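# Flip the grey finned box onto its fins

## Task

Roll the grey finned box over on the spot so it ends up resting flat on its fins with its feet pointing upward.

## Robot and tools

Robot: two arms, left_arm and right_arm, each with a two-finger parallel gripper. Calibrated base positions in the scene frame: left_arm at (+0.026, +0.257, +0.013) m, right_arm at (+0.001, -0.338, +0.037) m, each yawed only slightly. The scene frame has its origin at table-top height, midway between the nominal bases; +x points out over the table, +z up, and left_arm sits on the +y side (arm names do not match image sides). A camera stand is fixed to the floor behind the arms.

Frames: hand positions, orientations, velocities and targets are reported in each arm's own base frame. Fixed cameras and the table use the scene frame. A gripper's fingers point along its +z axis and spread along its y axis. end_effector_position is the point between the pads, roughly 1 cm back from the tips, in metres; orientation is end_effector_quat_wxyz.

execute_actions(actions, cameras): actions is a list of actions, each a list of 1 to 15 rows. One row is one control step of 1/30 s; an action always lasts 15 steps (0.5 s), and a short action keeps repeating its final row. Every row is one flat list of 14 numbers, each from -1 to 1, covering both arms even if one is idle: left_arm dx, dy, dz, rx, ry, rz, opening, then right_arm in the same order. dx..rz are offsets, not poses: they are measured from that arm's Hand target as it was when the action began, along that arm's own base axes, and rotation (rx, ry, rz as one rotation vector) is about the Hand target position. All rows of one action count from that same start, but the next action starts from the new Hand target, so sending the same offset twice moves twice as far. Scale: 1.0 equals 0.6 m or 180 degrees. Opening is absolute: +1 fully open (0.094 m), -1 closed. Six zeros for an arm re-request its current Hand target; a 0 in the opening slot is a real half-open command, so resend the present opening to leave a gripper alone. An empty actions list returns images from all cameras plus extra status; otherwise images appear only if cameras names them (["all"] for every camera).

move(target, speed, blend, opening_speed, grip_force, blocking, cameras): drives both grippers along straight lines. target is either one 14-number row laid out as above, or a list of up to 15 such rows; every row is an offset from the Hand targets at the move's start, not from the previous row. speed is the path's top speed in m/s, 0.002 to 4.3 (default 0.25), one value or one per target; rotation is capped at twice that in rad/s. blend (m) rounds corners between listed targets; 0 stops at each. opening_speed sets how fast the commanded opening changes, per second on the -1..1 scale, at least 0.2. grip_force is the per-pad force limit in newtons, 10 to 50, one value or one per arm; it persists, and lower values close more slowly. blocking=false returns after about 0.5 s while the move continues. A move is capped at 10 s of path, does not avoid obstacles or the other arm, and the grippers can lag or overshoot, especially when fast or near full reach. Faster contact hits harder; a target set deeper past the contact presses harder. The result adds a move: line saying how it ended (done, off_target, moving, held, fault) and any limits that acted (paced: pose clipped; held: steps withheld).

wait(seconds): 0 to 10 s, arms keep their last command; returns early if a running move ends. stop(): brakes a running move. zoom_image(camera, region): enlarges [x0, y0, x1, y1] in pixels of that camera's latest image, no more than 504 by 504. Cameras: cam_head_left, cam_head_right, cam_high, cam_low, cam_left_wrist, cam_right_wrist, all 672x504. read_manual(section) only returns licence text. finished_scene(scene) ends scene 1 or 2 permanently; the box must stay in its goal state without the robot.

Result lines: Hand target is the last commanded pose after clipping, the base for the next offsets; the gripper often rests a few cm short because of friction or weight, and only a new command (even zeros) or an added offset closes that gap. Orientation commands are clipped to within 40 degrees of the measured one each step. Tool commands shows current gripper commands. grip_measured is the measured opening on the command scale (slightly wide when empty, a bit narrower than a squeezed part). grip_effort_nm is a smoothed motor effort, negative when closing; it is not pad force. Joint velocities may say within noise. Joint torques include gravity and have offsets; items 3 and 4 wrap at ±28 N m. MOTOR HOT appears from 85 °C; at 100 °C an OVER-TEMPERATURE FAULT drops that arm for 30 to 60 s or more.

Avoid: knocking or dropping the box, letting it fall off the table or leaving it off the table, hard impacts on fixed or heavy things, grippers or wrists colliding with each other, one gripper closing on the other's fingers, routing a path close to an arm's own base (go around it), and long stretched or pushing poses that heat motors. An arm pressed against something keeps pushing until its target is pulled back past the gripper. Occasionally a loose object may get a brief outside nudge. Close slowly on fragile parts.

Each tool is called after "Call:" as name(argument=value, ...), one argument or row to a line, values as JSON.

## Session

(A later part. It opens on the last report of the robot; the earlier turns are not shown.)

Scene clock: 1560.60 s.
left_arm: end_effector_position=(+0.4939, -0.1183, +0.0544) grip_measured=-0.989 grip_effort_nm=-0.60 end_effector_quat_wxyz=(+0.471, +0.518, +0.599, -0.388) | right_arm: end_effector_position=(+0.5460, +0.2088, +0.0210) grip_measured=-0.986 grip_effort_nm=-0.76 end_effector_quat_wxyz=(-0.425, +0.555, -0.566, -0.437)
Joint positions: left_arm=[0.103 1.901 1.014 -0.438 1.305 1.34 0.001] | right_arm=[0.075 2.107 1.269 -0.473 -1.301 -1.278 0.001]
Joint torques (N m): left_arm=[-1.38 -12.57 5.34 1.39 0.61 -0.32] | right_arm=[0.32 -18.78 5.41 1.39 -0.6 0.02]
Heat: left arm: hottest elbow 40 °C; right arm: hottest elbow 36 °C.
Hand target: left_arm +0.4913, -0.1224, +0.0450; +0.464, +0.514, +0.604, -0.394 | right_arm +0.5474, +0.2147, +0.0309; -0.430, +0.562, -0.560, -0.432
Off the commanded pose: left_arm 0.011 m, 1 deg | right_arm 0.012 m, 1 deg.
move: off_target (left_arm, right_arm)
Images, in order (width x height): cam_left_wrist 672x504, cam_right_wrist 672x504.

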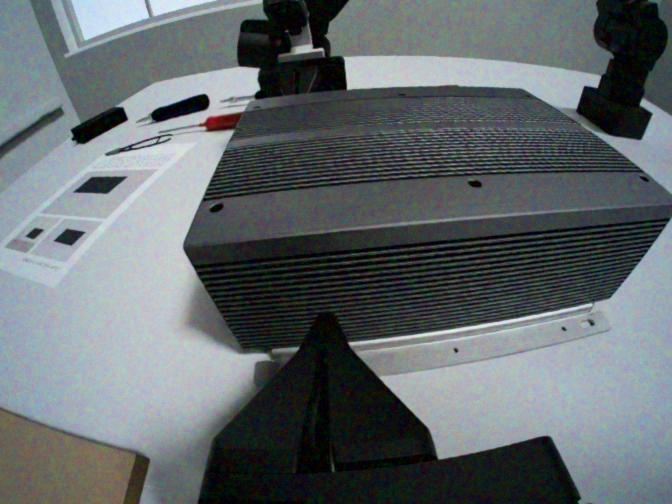

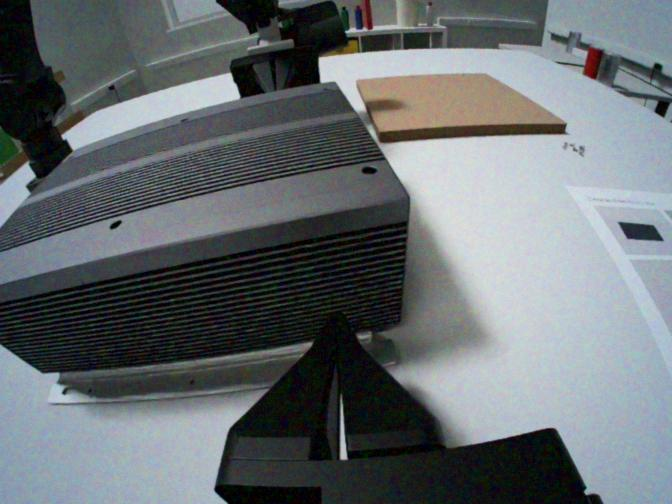

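Call:
move(
  target=[0.0035,-0.0245,0,0,0,0,-1,-0.0035,0.0248,0,0,0,0,-1],
  speed=0.03,
)

Call:
move(
  target=[0.0017,-0.0163,0,0,0,0,-1,-0.0017,0.0165,0,0,0,0,-1],
  speed=0.03,
  cameras=["cam_left_wrist","cam_right_wrist"],
)

Scene clock: 1567.67 s.
left_arm: end_effector_position=(+0.4957, -0.1329, +0.0513) grip_measured=-0.989 grip_effort_nm=-0.60 end_effector_quat_wxyz=(+0.469, +0.516, +0.601, -0.390) | right_arm: end_effector_position=(+0.5442, +0.2231, +0.0207) grip_measured=-0.986 grip_effort_nm=-0.76 end_effector_quat_wxyz=(-0.425, +0.555, -0.567, -0.436)
Joint positions: left_arm=[0.071 1.901 0.992 -0.312 1.296 1.226 0.001] | right_arm=[0.101 2.099 1.245 -0.366 -1.292 -1.184 0.001]
Joint torques (N m): left_arm=[-1.49 -13.1 5.35 1.52 0.6 -0.29] | right_arm=[-0.09 -18.9 5.48 1.57 -0.6 0.05]
Heat: left arm: hottest elbow 40 °C; right arm: hottest elbow 36 °C.
Hand target: left_arm +0.4934, -0.1370, +0.0450; +0.464, +0.514, +0.604, -0.394 | right_arm +0.5454, +0.2296, +0.0308; -0.429, +0.562, -0.560, -0.432
Off the commanded pose: left_arm 0.008 m, 1 deg | right_arm 0.012 m, 1 deg.
move: off_target (right_arm)

Scene clock: 1568.87 s.
left_arm: end_effector_position=(+0.4971, -0.1374, +0.0499) grip_measured=-0.989 grip_effort_nm=-0.60 end_effector_quat_wxyz=(+0.470, +0.512, +0.604, -0.390) | right_arm: end_effector_position=(+0.5452, +0.2269, +0.0198) grip_measured=-0.986 grip_effort_nm=-0.76 end_effector_quat_wxyz=(-0.426, +0.552, -0.570, -0.434)
Joint positions: left_arm=[0.062 1.901 0.978 -0.24 1.29 1.158 0.001] | right_arm=[0.109 2.096 1.231 -0.303 -1.284 -1.127 0.001]
Joint torques (N m): left_arm=[-2.32 -13.27 5.41 1.74 0.49 -0.35] | right_arm=[1.26 -18.55 5.56 1.44 -0.62 0]
Heat: left arm: hottest elbow 40 °C; right arm: hottest elbow 36 °C.
Hand target: left_arm +0.4944, -0.1468, +0.0450; +0.464, +0.514, +0.604, -0.394 | right_arm +0.5444, +0.2394, +0.0309; -0.430, +0.562, -0.560, -0.432
Off the commanded pose: left_arm 0.011 m, 1 deg | right_arm 0.017 m, 2 deg.
move: off_target (left_arm, right_arm)
Images, in order (width x height): cam_left_wrist 672x504, cam_right_wrist 672x504.

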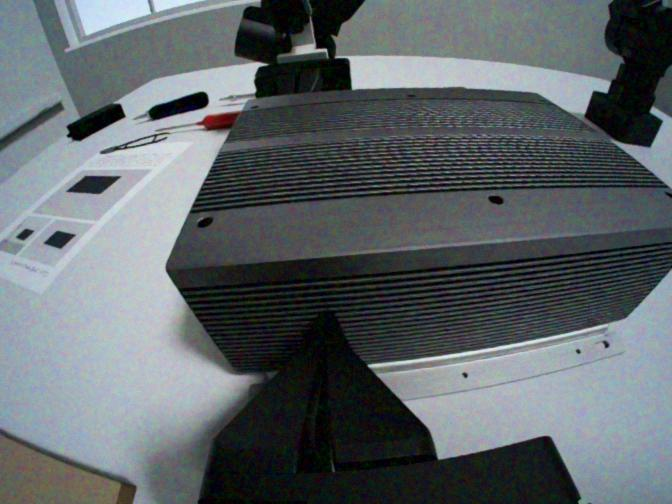

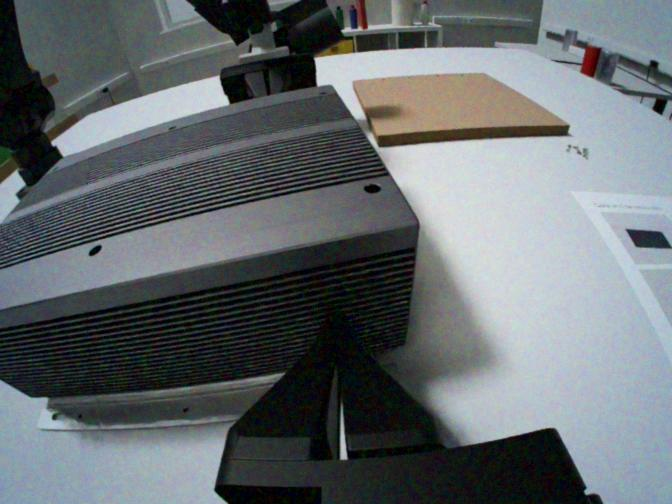

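Call:
move(
  target=[0.007,-0.0327,0,0,0,0,-1,-0.0047,0.033,0,0,0,0,-1],
  speed=0.03,
)

Call:
move(
  target=[0.007,-0.0327,0,0,0,0,-1,-0.0047,0.033,0,0,0,0,-1],
  speed=0.03,
  cameras=["cam_left_wrist","cam_right_wrist","cam_high"],
)

Scene clock: 1585.07 s.
left_arm: end_effector_position=(+0.5037, -0.1369, +0.0467) grip_measured=-0.989 grip_effort_nm=-0.59 end_effector_quat_wxyz=(+0.473, +0.499, +0.619, -0.381) | right_arm: end_effector_position=(+0.5492, +0.2282, +0.0199) grip_measured=-0.986 grip_effort_nm=-0.76 end_effector_quat_wxyz=(-0.432, +0.543, -0.580, -0.427)
Joint positions: left_arm=[0.059 1.901 0.956 -0.112 1.263 1.037 0.001] | right_arm=[0.112 2.088 1.204 -0.183 -1.266 -1.021 0.001]
Joint torques (N m): left_arm=[-5.71 -13.27 5.82 2.1 0.79 -0.33] | right_arm=[4.66 -18.61 5.64 1.89 -0.67 0.01]
Heat: left arm: hottest elbow 40 °C; right arm: hottest elbow 36 °C.
Hand target: left_arm +0.4985, -0.1665, +0.0449; +0.464, +0.514, +0.604, -0.394 | right_arm +0.5416, +0.2593, +0.0310; -0.430, +0.562, -0.559, -0.432
Off the commanded pose: left_arm 0.030 m, 3 deg | right_arm 0.034 m, 3 deg.
move: off_target (left_arm, right_arm)

Scene clock: 1586.50 s.
left_arm: end_effector_position=(+0.5097, -0.1365, +0.0471) grip_measured=-0.989 grip_effort_nm=-0.59 end_effector_quat_wxyz=(+0.478, +0.487, +0.627, -0.375) | right_arm: end_effector_position=(+0.5531, +0.2292, +0.0197) grip_measured=-0.986 grip_effort_nm=-0.76 end_effector_quat_wxyz=(+0.437, -0.534, +0.590, +0.419)
Joint positions: left_arm=[0.057 1.901 0.94 -0.005 1.248 0.935 0.001] | right_arm=[0.115 2.083 1.182 -0.081 -1.245 -0.929 0.001]
Joint torques (N m): left_arm=[-8.82 -12.92 6.24 2.4 0.58 -0.32] | right_arm=[6.07 -18.61 5.55 2 -0.74 0.04]
Heat: left arm: hottest elbow 40 °C; right arm: hottest elbow 36 °C.
Hand target: left_arm +0.5028, -0.1862, +0.0450; +0.464, +0.514, +0.604, -0.394 | right_arm +0.5387, +0.2790, +0.0308; +0.429, -0.562, +0.560, +0.432
Off the commanded pose: left_arm 0.050 m, 5 deg | right_arm 0.053 m, 5 deg.
move: off_target (left_arm, right_arm)
Images, in order (width x height): cam_high 672x504, cam_left_wrist 672x504, cam_right_wrist 672x504.

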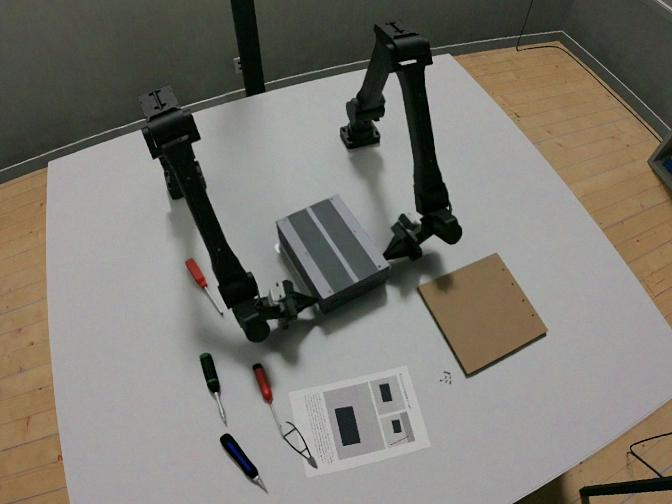

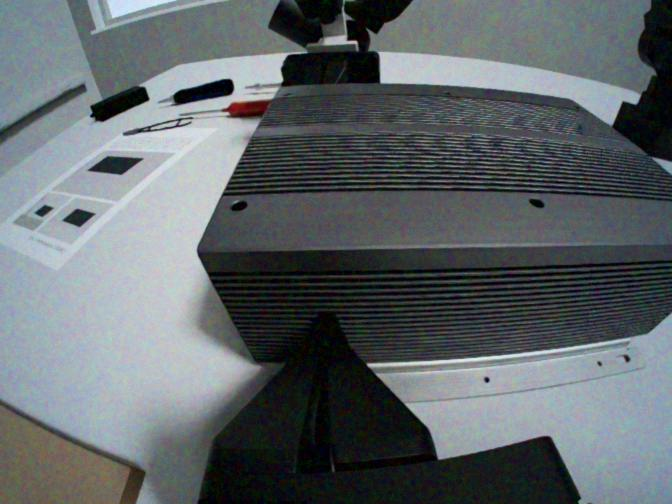

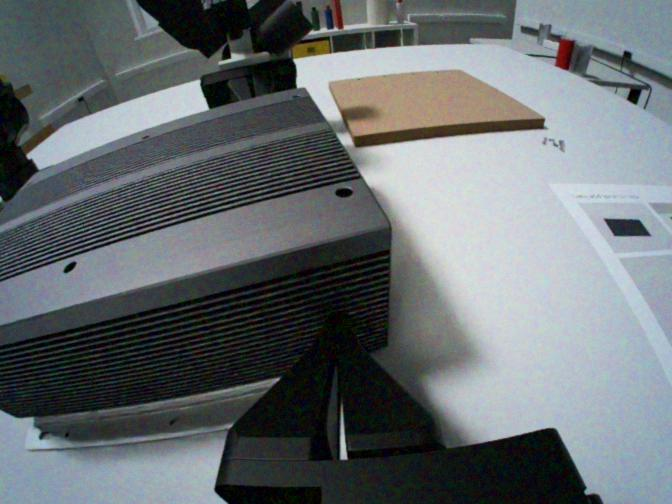

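Call:
move(
  target=[-0.01,0,0.05,0,0,0,-1,-0.01,0,0.05,0,0,0,-1],
  speed=0.03,
  cameras=["cam_left_wrist","cam_right_wrist","cam_high","cam_low"],
)

Scene clock: 1611.07 s.
left_arm: end_effector_position=(+0.5089, -0.1364, +0.0485) grip_measured=-0.989 grip_effort_nm=-0.59 end_effector_quat_wxyz=(+0.468, +0.483, +0.641, -0.370) | right_arm: end_effector_position=(+0.5488, +0.2287, +0.0345) grip_measured=-0.986 grip_effort_nm=-0.76 end_effector_quat_wxyz=(+0.434, -0.534, +0.598, +0.411)
Joint positions: left_arm=[0.054 1.883 0.937 -0.036 1.216 0.928 0.001] | right_arm=[0.117 2.035 1.161 -0.106 -1.221 -0.921 0.001]
Joint torques (N m): left_arm=[-8.53 -17.03 5.9 1.24 1.85 -0.32] | right_arm=[6.24 -18.96 6.2 1.07 -1.71 0.06]
Heat: left arm: hottest elbow 39 °C; right arm: hottest elbow 35 °C.
Hand target: left_arm +0.4969, -0.1861, +0.0751; +0.464, +0.514, +0.604, -0.394 | right_arm +0.5328, +0.2790, +0.0609; +0.430, -0.562, +0.560, +0.432
Off the commanded pose: left_arm 0.058 m, 6 deg | right_arm 0.059 m, 6 deg.
move: off_target (left_arm, right_arm)
Images, in order (width x height): cam_high 672x504, cam_low 672x504, cam_left_wrist 672x504, cam_right_wrist 672x504.

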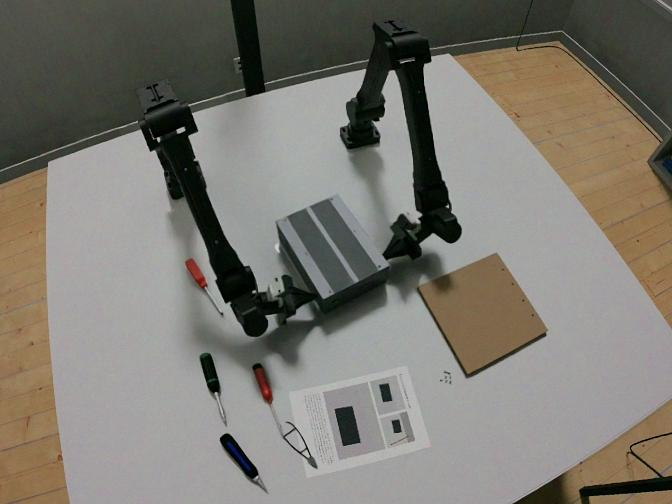

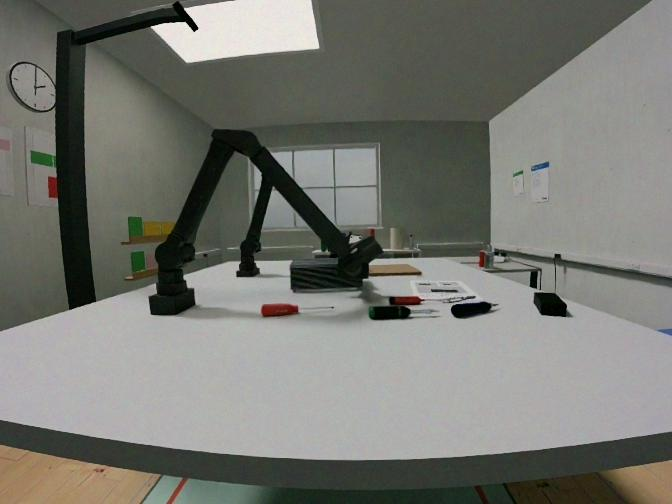

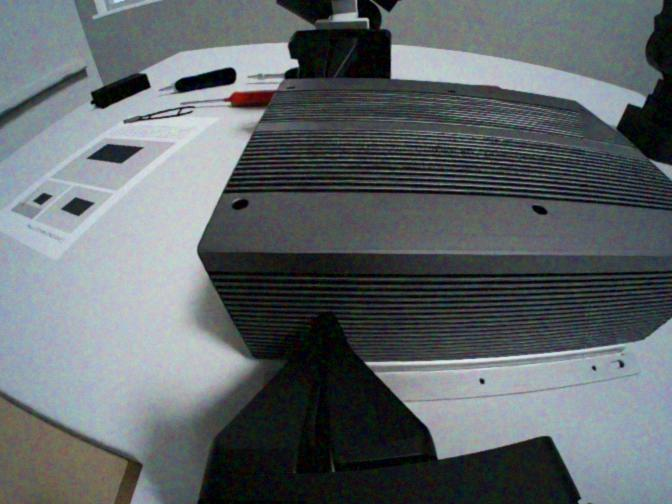

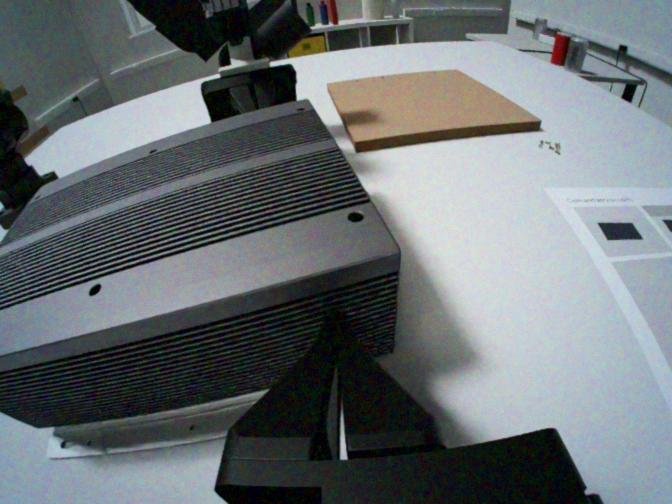

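Call:
move(
  target=[0.0,-0.0653,0,0,0,0,-1,-0.0092,0.066,0,0,0,0,-1],
  speed=0.03,
)

Scene clock: 1660.17 s.
left_arm: end_effector_position=(+0.5076, -0.1391, +0.0489) grip_measured=-0.989 grip_effort_nm=-0.59 end_effector_quat_wxyz=(+0.469, +0.455, +0.663, -0.365) | right_arm: end_effector_position=(+0.5507, +0.2296, +0.0332) grip_measured=-0.986 grip_effort_nm=-0.76 end_effector_quat_wxyz=(+0.436, -0.509, +0.621, +0.406)
Joint positions: left_arm=[0.044 1.864 0.885 0.115 1.175 0.765 0.001] | right_arm=[0.122 2.025 1.119 0.034 -1.182 -0.772 0.001]
Joint torques (N m): left_arm=[-14.04 -15.62 6.91 2.8 1.61 -0.33] | right_arm=[11.28 -18.2 6.69 2.44 -1.54 0.04]
Heat: left arm: hottest elbow 40 °C; right arm: hottest elbow 37 °C.
Hand target: left_arm +0.4969, -0.2252, +0.0751; +0.464, +0.514, +0.604, -0.394 | right_arm +0.5271, +0.3187, +0.0608; +0.429, -0.562, +0.560, +0.432
Off the commanded pose: left_arm 0.091 m, 10 deg | right_arm 0.096 m, 10 deg.
move: off_target (left_arm, right_arm)

Call:
move(
  target=[-0.01,0,0.05,0,0,0,-1,-0.01,0,0.05,0,0,0,-1],
  speed=0.03,
  cameras=["cam_left_wrist","cam_right_wrist","cam_high","cam_low"],
)

Scene clock: 1666.73 s.
left_arm: end_effector_position=(+0.4998, -0.1436, +0.0504) grip_measured=-0.989 grip_effort_nm=-0.59 end_effector_quat_wxyz=(+0.454, +0.450, +0.677, -0.365) | right_arm: end_effector_position=(+0.5476, +0.2269, +0.0347) grip_measured=-0.986 grip_effort_nm=-0.76 end_effector_quat_wxyz=(+0.427, -0.504, +0.637, +0.398)
Joint positions: left_arm=[0.031 1.836 0.87 0.071 1.146 0.759 0.001] | right_arm=[0.122 2.001 1.105 0.002 -1.149 -0.767 0.001]
Joint torques (N m): left_arm=[-13.1 -18.84 7.77 2.02 2.79 -0.3] | right_arm=[11.28 -22.3 7.04 1.58 -3.05 0.02]
Heat: left arm: hottest elbow 40 °C; right arm: hottest elbow 37 °C.
Hand target: left_arm +0.4908, -0.2253, +0.1051; +0.464, +0.514, +0.604, -0.394 | right_arm +0.5212, +0.3187, +0.0910; +0.430, -0.562, +0.560, +0.432
Off the commanded pose: left_arm 0.099 m, 12 deg | right_arm 0.111 m, 12 deg.
move: off_target (left_arm, right_arm)
Images, in order (width x height): cam_high 672x504, cam_low 672x504, cam_left_wrist 672x504, cam_right_wrist 672x504.

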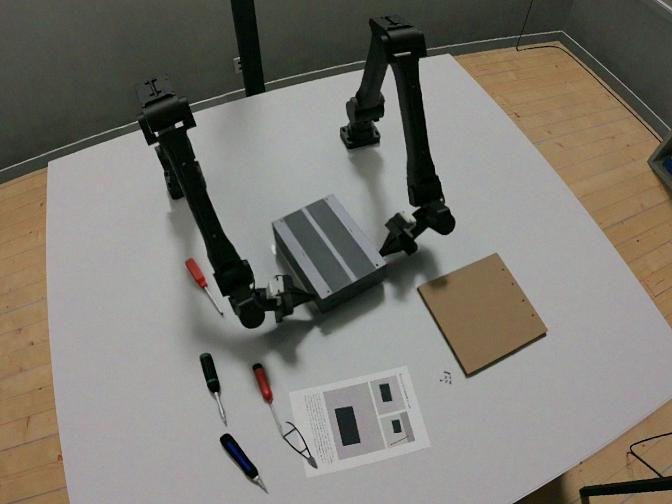

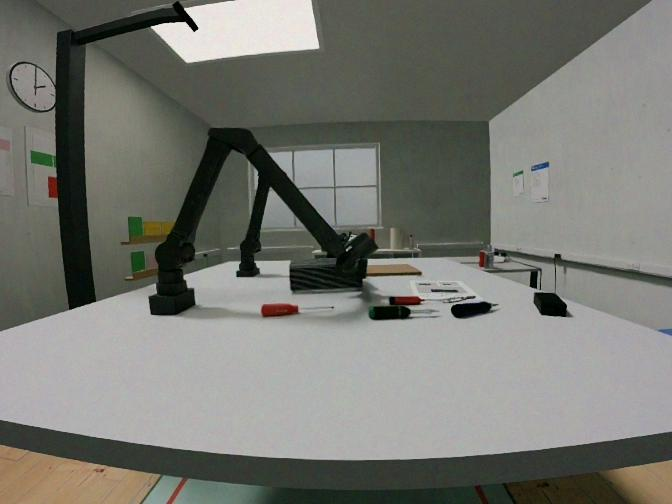

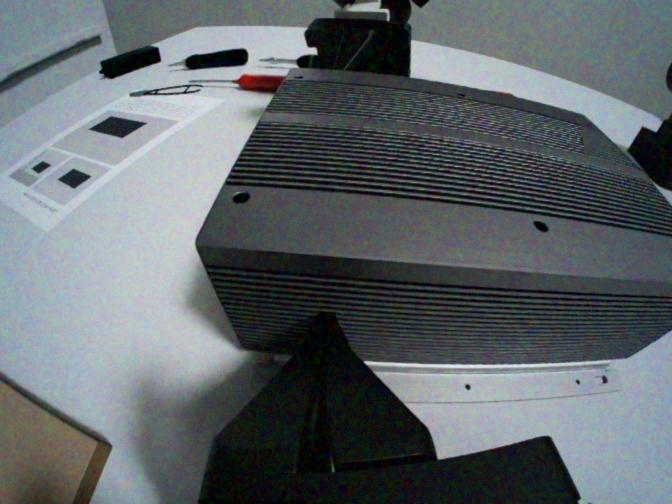

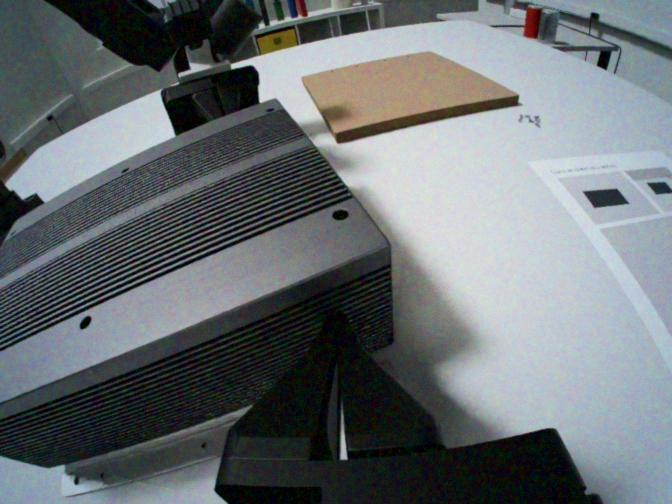

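Call:
zoom_image(
  camera="cam_low",
  region=[270, 220, 420, 320],
)

Scaled by 3.360.

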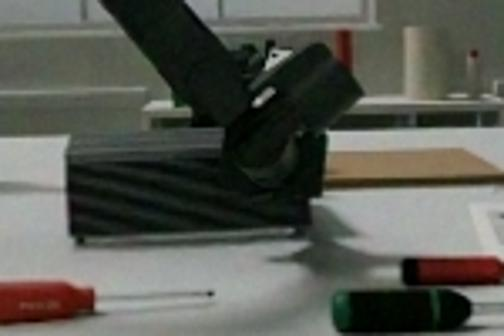

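Call:
move(
  target=[0.017,0,0.05,0,0,0,-1,0.017,0,0.05,0,0,0,-1],
  speed=0.03,
  cameras=["cam_left_wrist","cam_right_wrist","cam_high","cam_low"],
)

Scene clock: 1680.90 s.
left_arm: end_effector_position=(+0.4884, -0.1459, +0.0641) grip_measured=-0.989 grip_effort_nm=-0.59 end_effector_quat_wxyz=(+0.437, +0.441, +0.687, -0.379) | right_arm: end_effector_position=(+0.5396, +0.2261, +0.0496) grip_measured=-0.986 grip_effort_nm=-0.76 end_effector_quat_wxyz=(+0.411, -0.495, +0.647, +0.409)
Joint positions: left_arm=[0.027 1.784 0.861 -0.021 1.148 0.755 0.001] | right_arm=[0.122 1.958 1.101 -0.083 -1.152 -0.767 0.001]
Joint torques (N m): left_arm=[-12.81 -18.55 11.52 2.09 2.87 -0.31] | right_arm=[11.52 -21.71 10.21 1.66 -3.11 0]
Heat: left arm: hottest elbow 41 °C; right arm: hottest elbow 38 °C.
Hand target: left_arm +0.5010, -0.2253, +0.1350; +0.464, +0.514, +0.604, -0.394 | right_arm +0.5314, +0.3187, +0.1211; +0.430, -0.562, +0.560, +0.432
Off the commanded pose: left_arm 0.107 m, 13 deg | right_arm 0.117 m, 13 deg.
move: off_target (left_arm, right_arm)
Images, in order (width x height): cam_high 672x504, cam_low 672x504, cam_left_wrist 672x504, cam_right_wrist 672x504.

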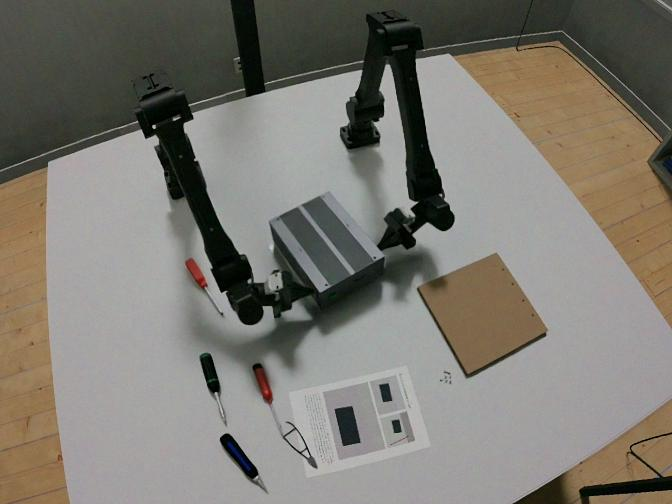

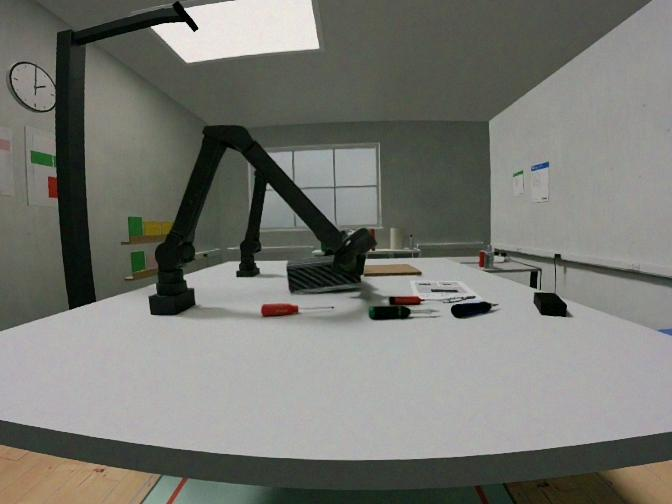

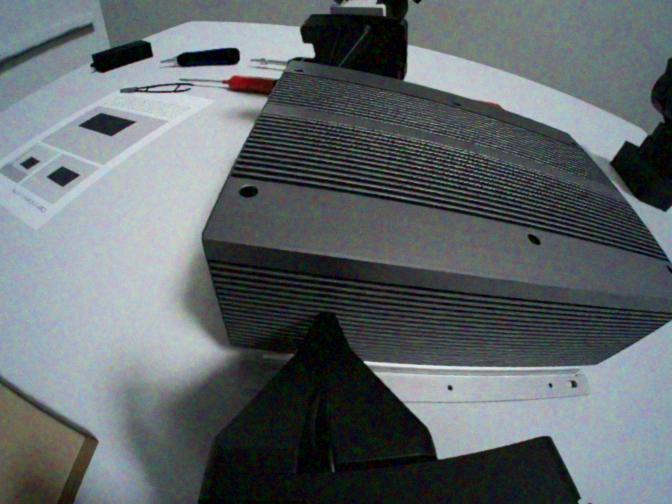

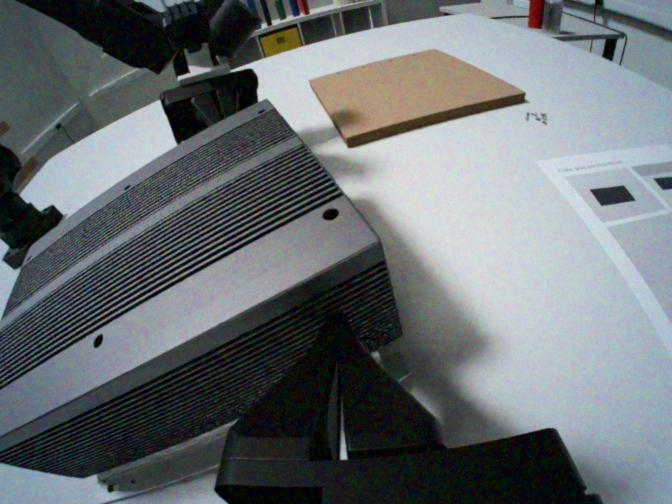

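Call:
move(
  target=[0.025,0,0.05,0,0,0,-1,0.055,0,0.05,0,0,0,-1],
  speed=0.03,
  cameras=["cam_left_wrist","cam_right_wrist","cam_high","cam_low"],
)

Scene clock: 1706.70 s.
left_arm: end_effector_position=(+0.5009, -0.2270, +0.1594) grip_measured=-0.989 grip_effort_nm=-0.59 end_effector_quat_wxyz=(+0.461, +0.518, +0.601, -0.397) | right_arm: end_effector_position=(+0.5468, +0.3205, +0.1428) grip_measured=-0.986 grip_effort_nm=-0.76 end_effector_quat_wxyz=(-0.418, +0.559, -0.564, -0.441)
Joint positions: left_arm=[-0.126 1.684 0.996 -0.092 1.193 0.743 0.001] | right_arm=[0.271 1.907 1.285 -0.21 -1.21 -0.769 0.001]
Joint torques (N m): left_arm=[-0.21 -11.52 10.51 1.2 0.43 -0.33] | right_arm=[-1.03 -14.8 10.3 1.18 -0.41 -0.11]
Heat: left arm: hottest wrist yaw 44 °C; right arm: hottest elbow 41 °C.
Hand target: left_arm +0.5161, -0.2252, +0.1651; +0.464, +0.514, +0.604, -0.394 | right_arm +0.5644, +0.3188, +0.1508; -0.429, +0.562, -0.560, -0.432
Off the commanded pose: left_arm 0.016 m, 1 deg | right_arm 0.020 m, 2 deg.
move: off_target (left_arm, right_arm)
Images, in order (width x height): cam_high 672x504, cam_low 672x504, cam_left_wrist 672x504, cam_right_wrist 672x504.

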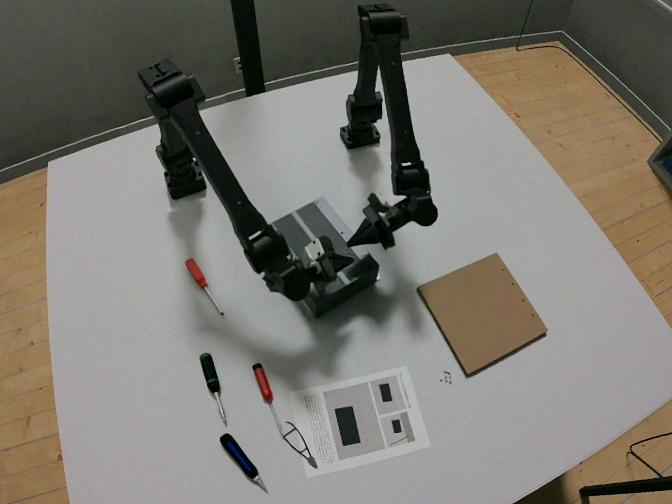

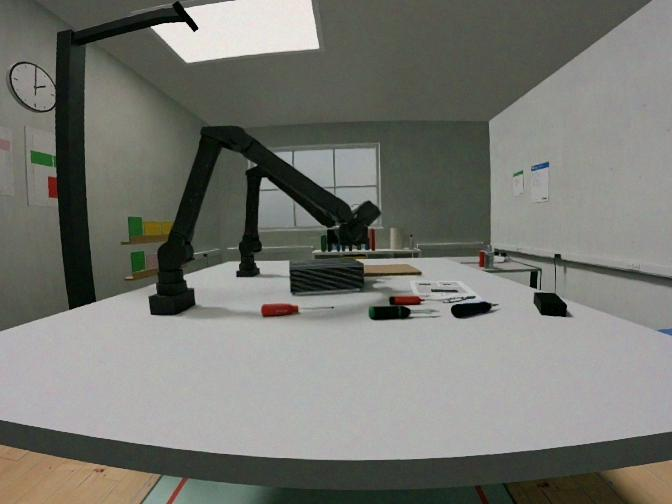

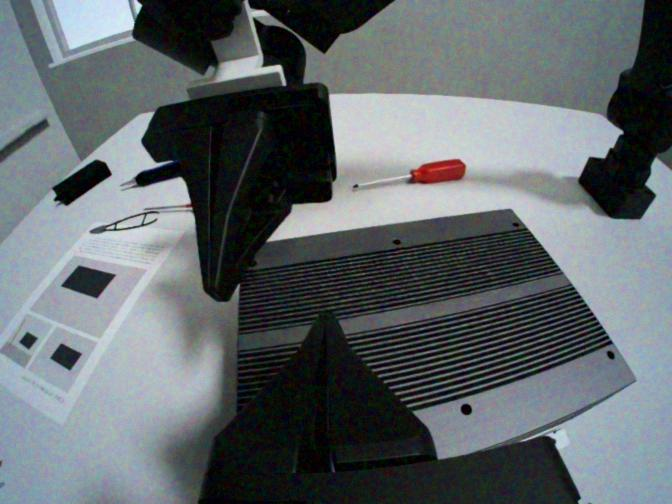

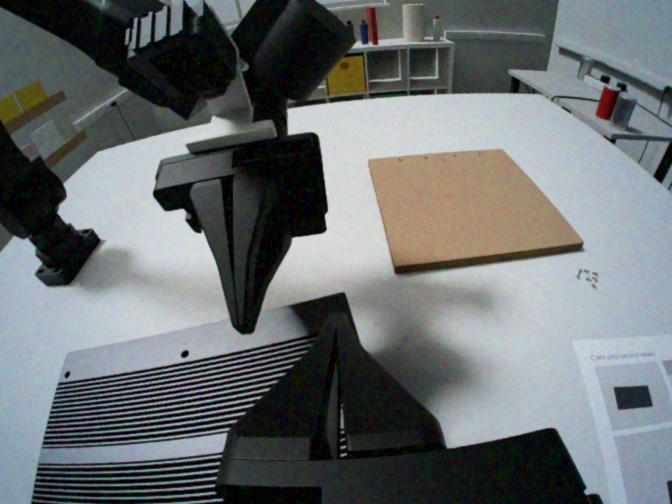

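Call:
move(
  target=[0,0.225,0,0,0,0,-1,0,-0.225,0,0,0,0,-1],
  speed=0.12,
  cameras=["cam_left_wrist","cam_right_wrist","cam_high","cam_low"],
)

Scene clock: 1716.43 s.
left_arm: end_effector_position=(+0.5029, -0.0937, +0.1671) grip_measured=-0.989 grip_effort_nm=-0.59 end_effector_quat_wxyz=(+0.462, +0.510, +0.606, -0.399) | right_arm: end_effector_position=(+0.5499, +0.1868, +0.1443) grip_measured=-0.986 grip_effort_nm=-0.76 end_effector_quat_wxyz=(-0.420, +0.557, -0.565, -0.440)
Joint positions: left_arm=[0.152 1.753 1.186 -0.973 1.313 1.527 0.001] | right_arm=[0.035 1.935 1.393 -0.957 -1.308 -1.467 0.001]
Joint torques (N m): left_arm=[-0.5 -11.16 10.26 0.28 0.63 -0.07] | right_arm=[-1.38 -14.8 9.87 0.21 -0.8 -0.2]
Heat: left arm: hottest elbow 43 °C; right arm: hottest elbow 43 °C.
Hand target: left_arm +0.5161, -0.0902, +0.1650; +0.464, +0.514, +0.604, -0.394 | right_arm +0.5643, +0.1837, +0.1509; -0.430, +0.562, -0.560, -0.432
Off the commanded pose: left_arm 0.014 m, 1 deg | right_arm 0.016 m, 2 deg.
move: off_target (left_arm, right_arm)
Images, in order (width x height): cam_high 672x504, cam_low 672x504, cam_left_wrist 672x504, cam_right_wrist 672x504.

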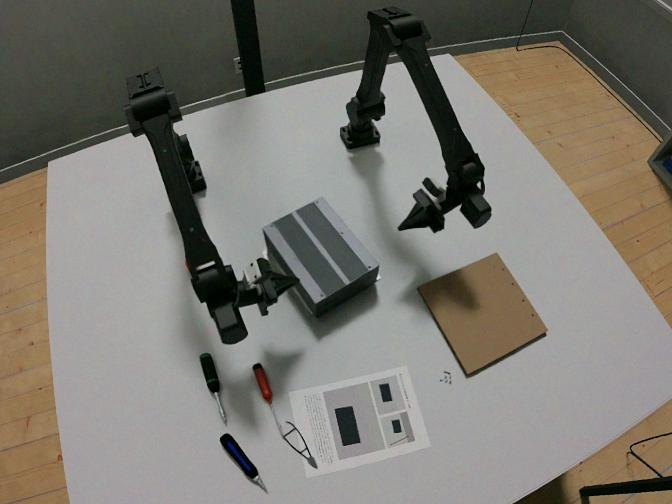

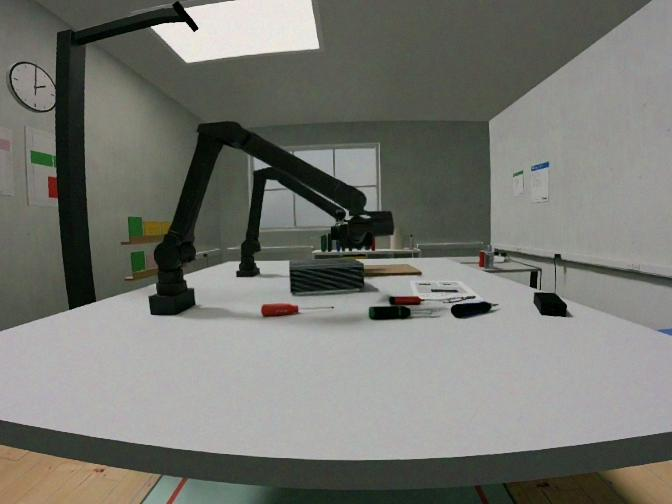

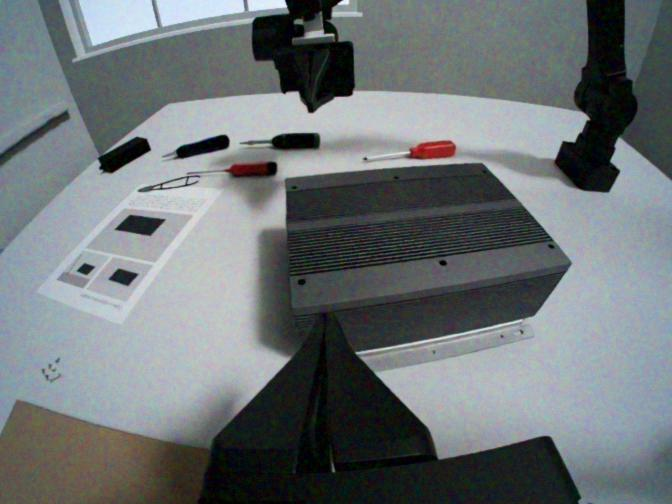

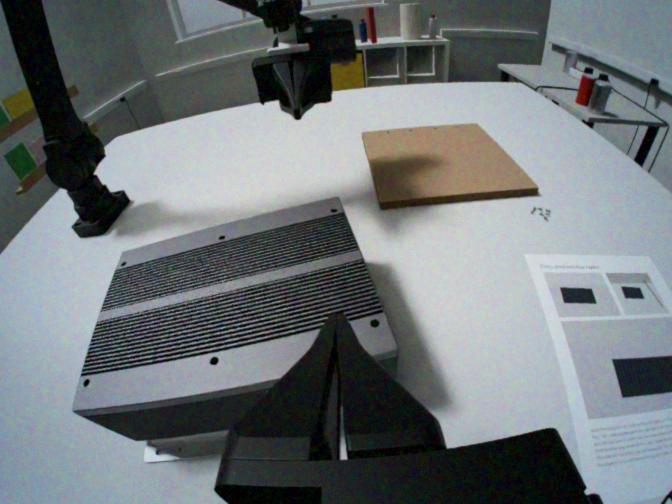

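Call:
zoom_image(
  camera="cam_high",
  region=[250, 180, 400, 330],
)

Call:
zoom_image(
  camera="cam_right_wrist",
  region=[60, 180, 420, 480],
)

Scaled by 3.360.

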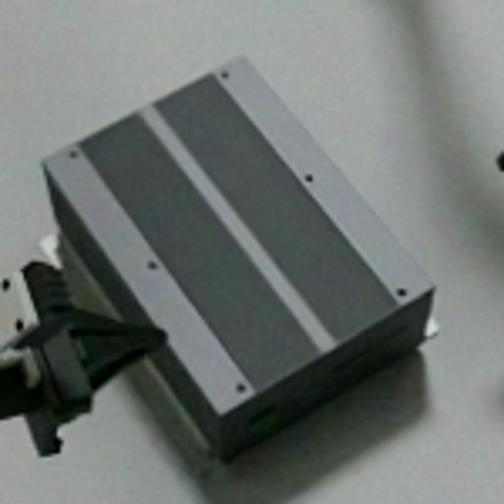

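Scaled by 1.400 from the camera's 672x504 image, which has a finer 960x720 frame.

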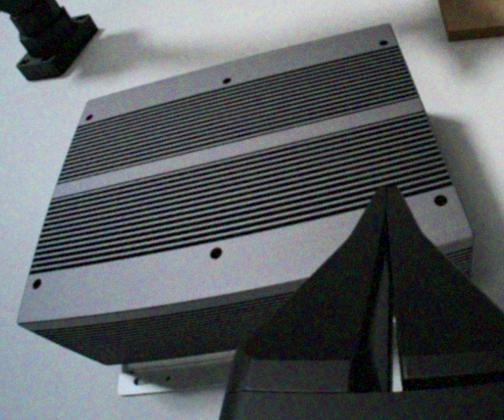

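Call:
move(
  target=[0,0,0,0,0,0,-1,0.2,0.0,-0.05,0,0,0.06,-1],
  speed=0.15,
  cameras=["cam_right_wrist"],
)

Call:
zoom_image(
  camera="cam_right_wrist",
  region=[0, 150, 350, 420],
)

Scene clock: 1802.50 s.
left_arm: end_effector_position=(+0.5029, -0.0937, +0.1669) grip_measured=-0.989 grip_effort_nm=-0.59 end_effector_quat_wxyz=(+0.462, +0.510, +0.606, -0.398) | right_arm: end_effector_position=(+0.6743, +0.1895, +0.1161) grip_measured=-0.986 grip_effort_nm=-0.75 end_effector_quat_wxyz=(-0.393, +0.599, -0.527, -0.458)
Joint positions: left_arm=[0.152 1.753 1.186 -0.973 1.313 1.529 0.001] | right_arm=[0.035 2.431 2.185 -1.679 -1.276 -1.927 0.001]
Joint torques (N m): left_arm=[-0.56 -11.28 10.3 0.17 0.63 -0.07] | right_arm=[-0.85 -21.48 10.43 -0.55 -0.54 -0.11]
Heat: left arm: hottest elbow 45 °C; right arm: hottest elbow 43 °C.
Hand target: left_arm +0.5161, -0.0902, +0.1650; +0.464, +0.514, +0.604, -0.394 | right_arm +0.6844, +0.1837, +0.1208; -0.387, +0.612, -0.504, -0.470
Off the commanded pose: left_arm 0.014 m, 1 deg | right_arm 0.013 m, 3 deg.
joint sent to its limit (right arm) — joint 4 (wrist pitch), lower limit. The joint targets are off in orientation, not in position.
move: off_target (left_arm, right_arm)
Images, in order (width x height): cam_right_wrist 672x504.

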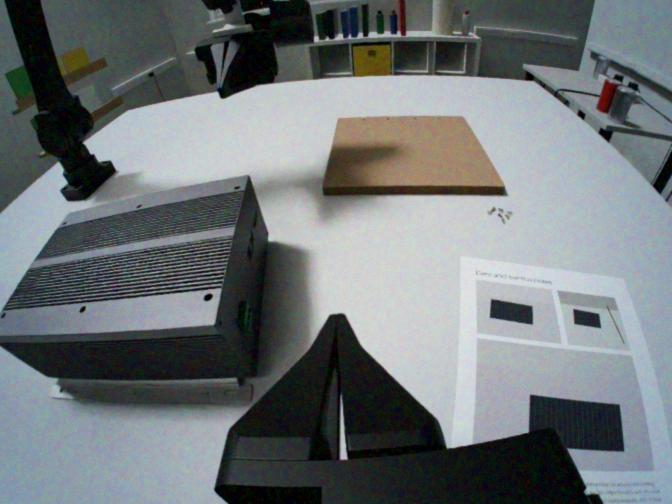

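Scaled by 1.440 from the camera's 672x504 image, which has a finer 960x720 frame.

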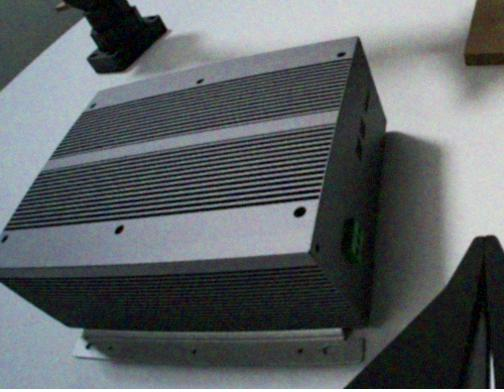

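Call:
zoom_image(
  camera="cam_right_wrist",
  region=[440, 240, 672, 500],
)

Scaled by 1.938 from the camera's 672x504 image, which has a finer 960x720 frame.

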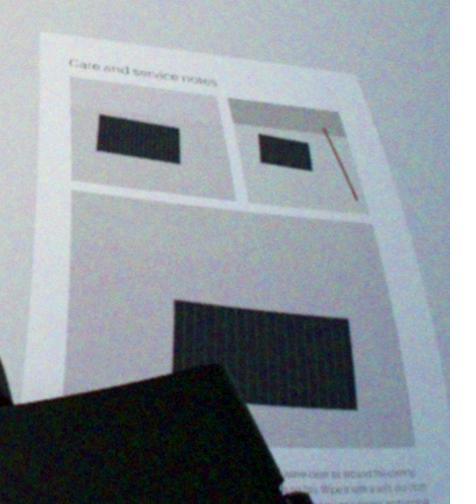

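Call:
zoom_image(
  camera="cam_right_wrist",
  region=[200, 330, 280, 410],
)

Call:
zoom_image(
  camera="cam_right_wrist",
  region=[30, 340, 130, 420],
)

Scaled by 6.300 from the camera's 672x504 image, which has a finer 960x720 frame.

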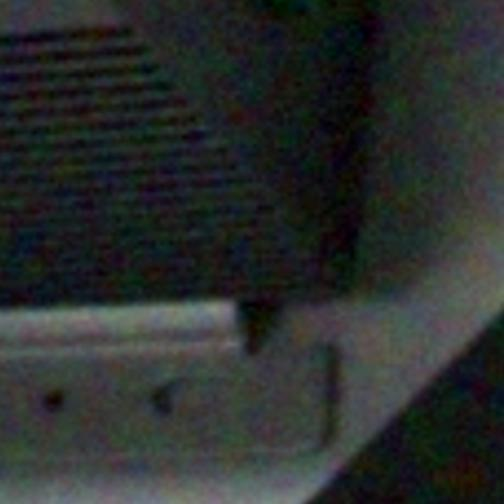

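Scaled by 5.040 from the camera's 672x504 image, which has a finer 960x720 frame.

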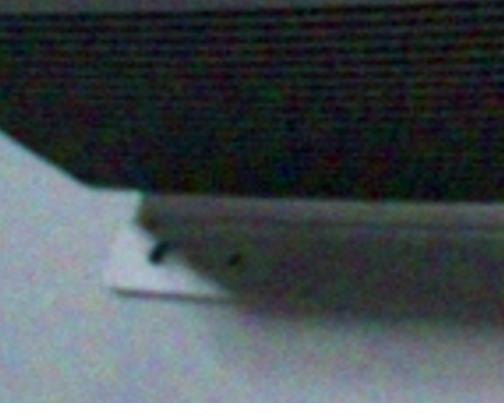

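Call:
move(
  target=[0,0,0,0,0,0,-1,-0.17,-0.083,-0.14,0,0,0,-1],
  speed=0.15,
  cameras=["cam_right_wrist"],
)

Call:
zoom_image(
  camera="cam_right_wrist",
  region=[160, 200, 340, 335],
)

Scene clock: 1986.07 s.
left_arm: end_effector_position=(+0.5029, -0.0937, +0.1669) grip_measured=-0.989 grip_effort_nm=-0.59 end_effector_quat_wxyz=(+0.462, +0.510, +0.606, -0.398) | right_arm: end_effector_position=(+0.5780, +0.1410, +0.0269) grip_measured=-0.986 grip_effort_nm=-0.76 end_effector_quat_wxyz=(-0.377, +0.597, -0.540, -0.459)
Joint positions: left_arm=[0.152 1.753 1.186 -0.973 1.313 1.529 0.001] | right_arm=[-0.038 2.318 1.702 -1.494 -1.219 -2.09 0.001]
Joint torques (N m): left_arm=[-0.56 -11.11 10.28 0.17 0.64 -0.06] | right_arm=[-1.73 -21.01 5.68 0.1 -0.56 -0.12]
Heat: left arm: hottest elbow 46 °C; right arm: hottest elbow 44 °C.
Hand target: left_arm +0.5161, -0.0902, +0.1650; +0.464, +0.514, +0.604, -0.394 | right_arm +0.5824, +0.1338, +0.0369; -0.387, +0.612, -0.504, -0.470
Off the commanded pose: left_arm 0.014 m, 1 deg | right_arm 0.013 m, 5 deg.
joint sent to its limit (right arm) — joint 6 (wrist roll), lower limit. The joint targets are off in orientation, not in position.
move: off_target (left_arm, right_arm)
Images, in order (width x height): cam_right_wrist 672x504.

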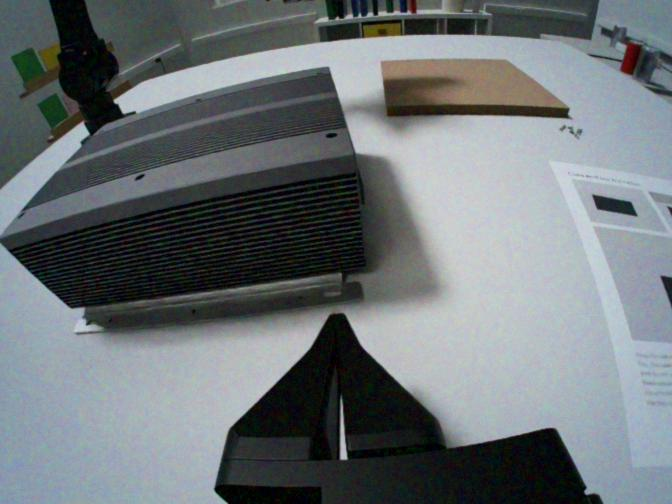

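Scaled by 2.800 from the camera's 672x504 image, which has a finer 960x720 frame.

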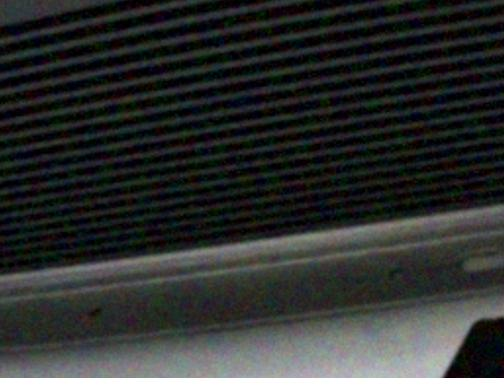

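Call:
zoom_image(
  camera="cam_right_wrist",
  region=[310, 240, 390, 310],
)

Call:
zoom_image(
  camera="cam_right_wrist",
  region=[40, 270, 140, 340],
)

Scaled by 6.300 from the camera's 672x504 image, which has a finer 960x720 frame.

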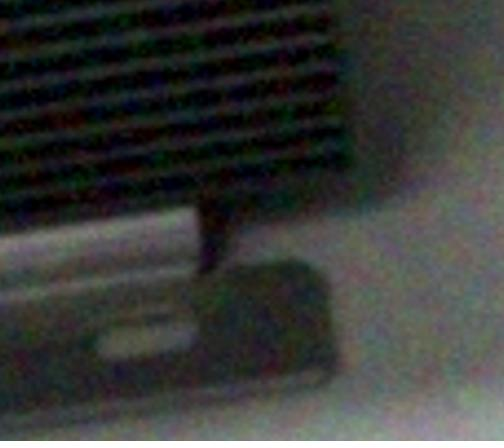

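Scaled by 5.040 from the camera's 672x504 image, which has a finer 960x720 frame.

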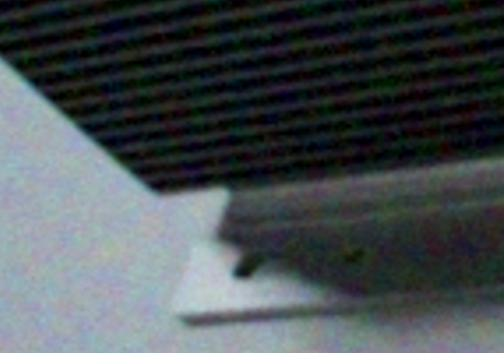

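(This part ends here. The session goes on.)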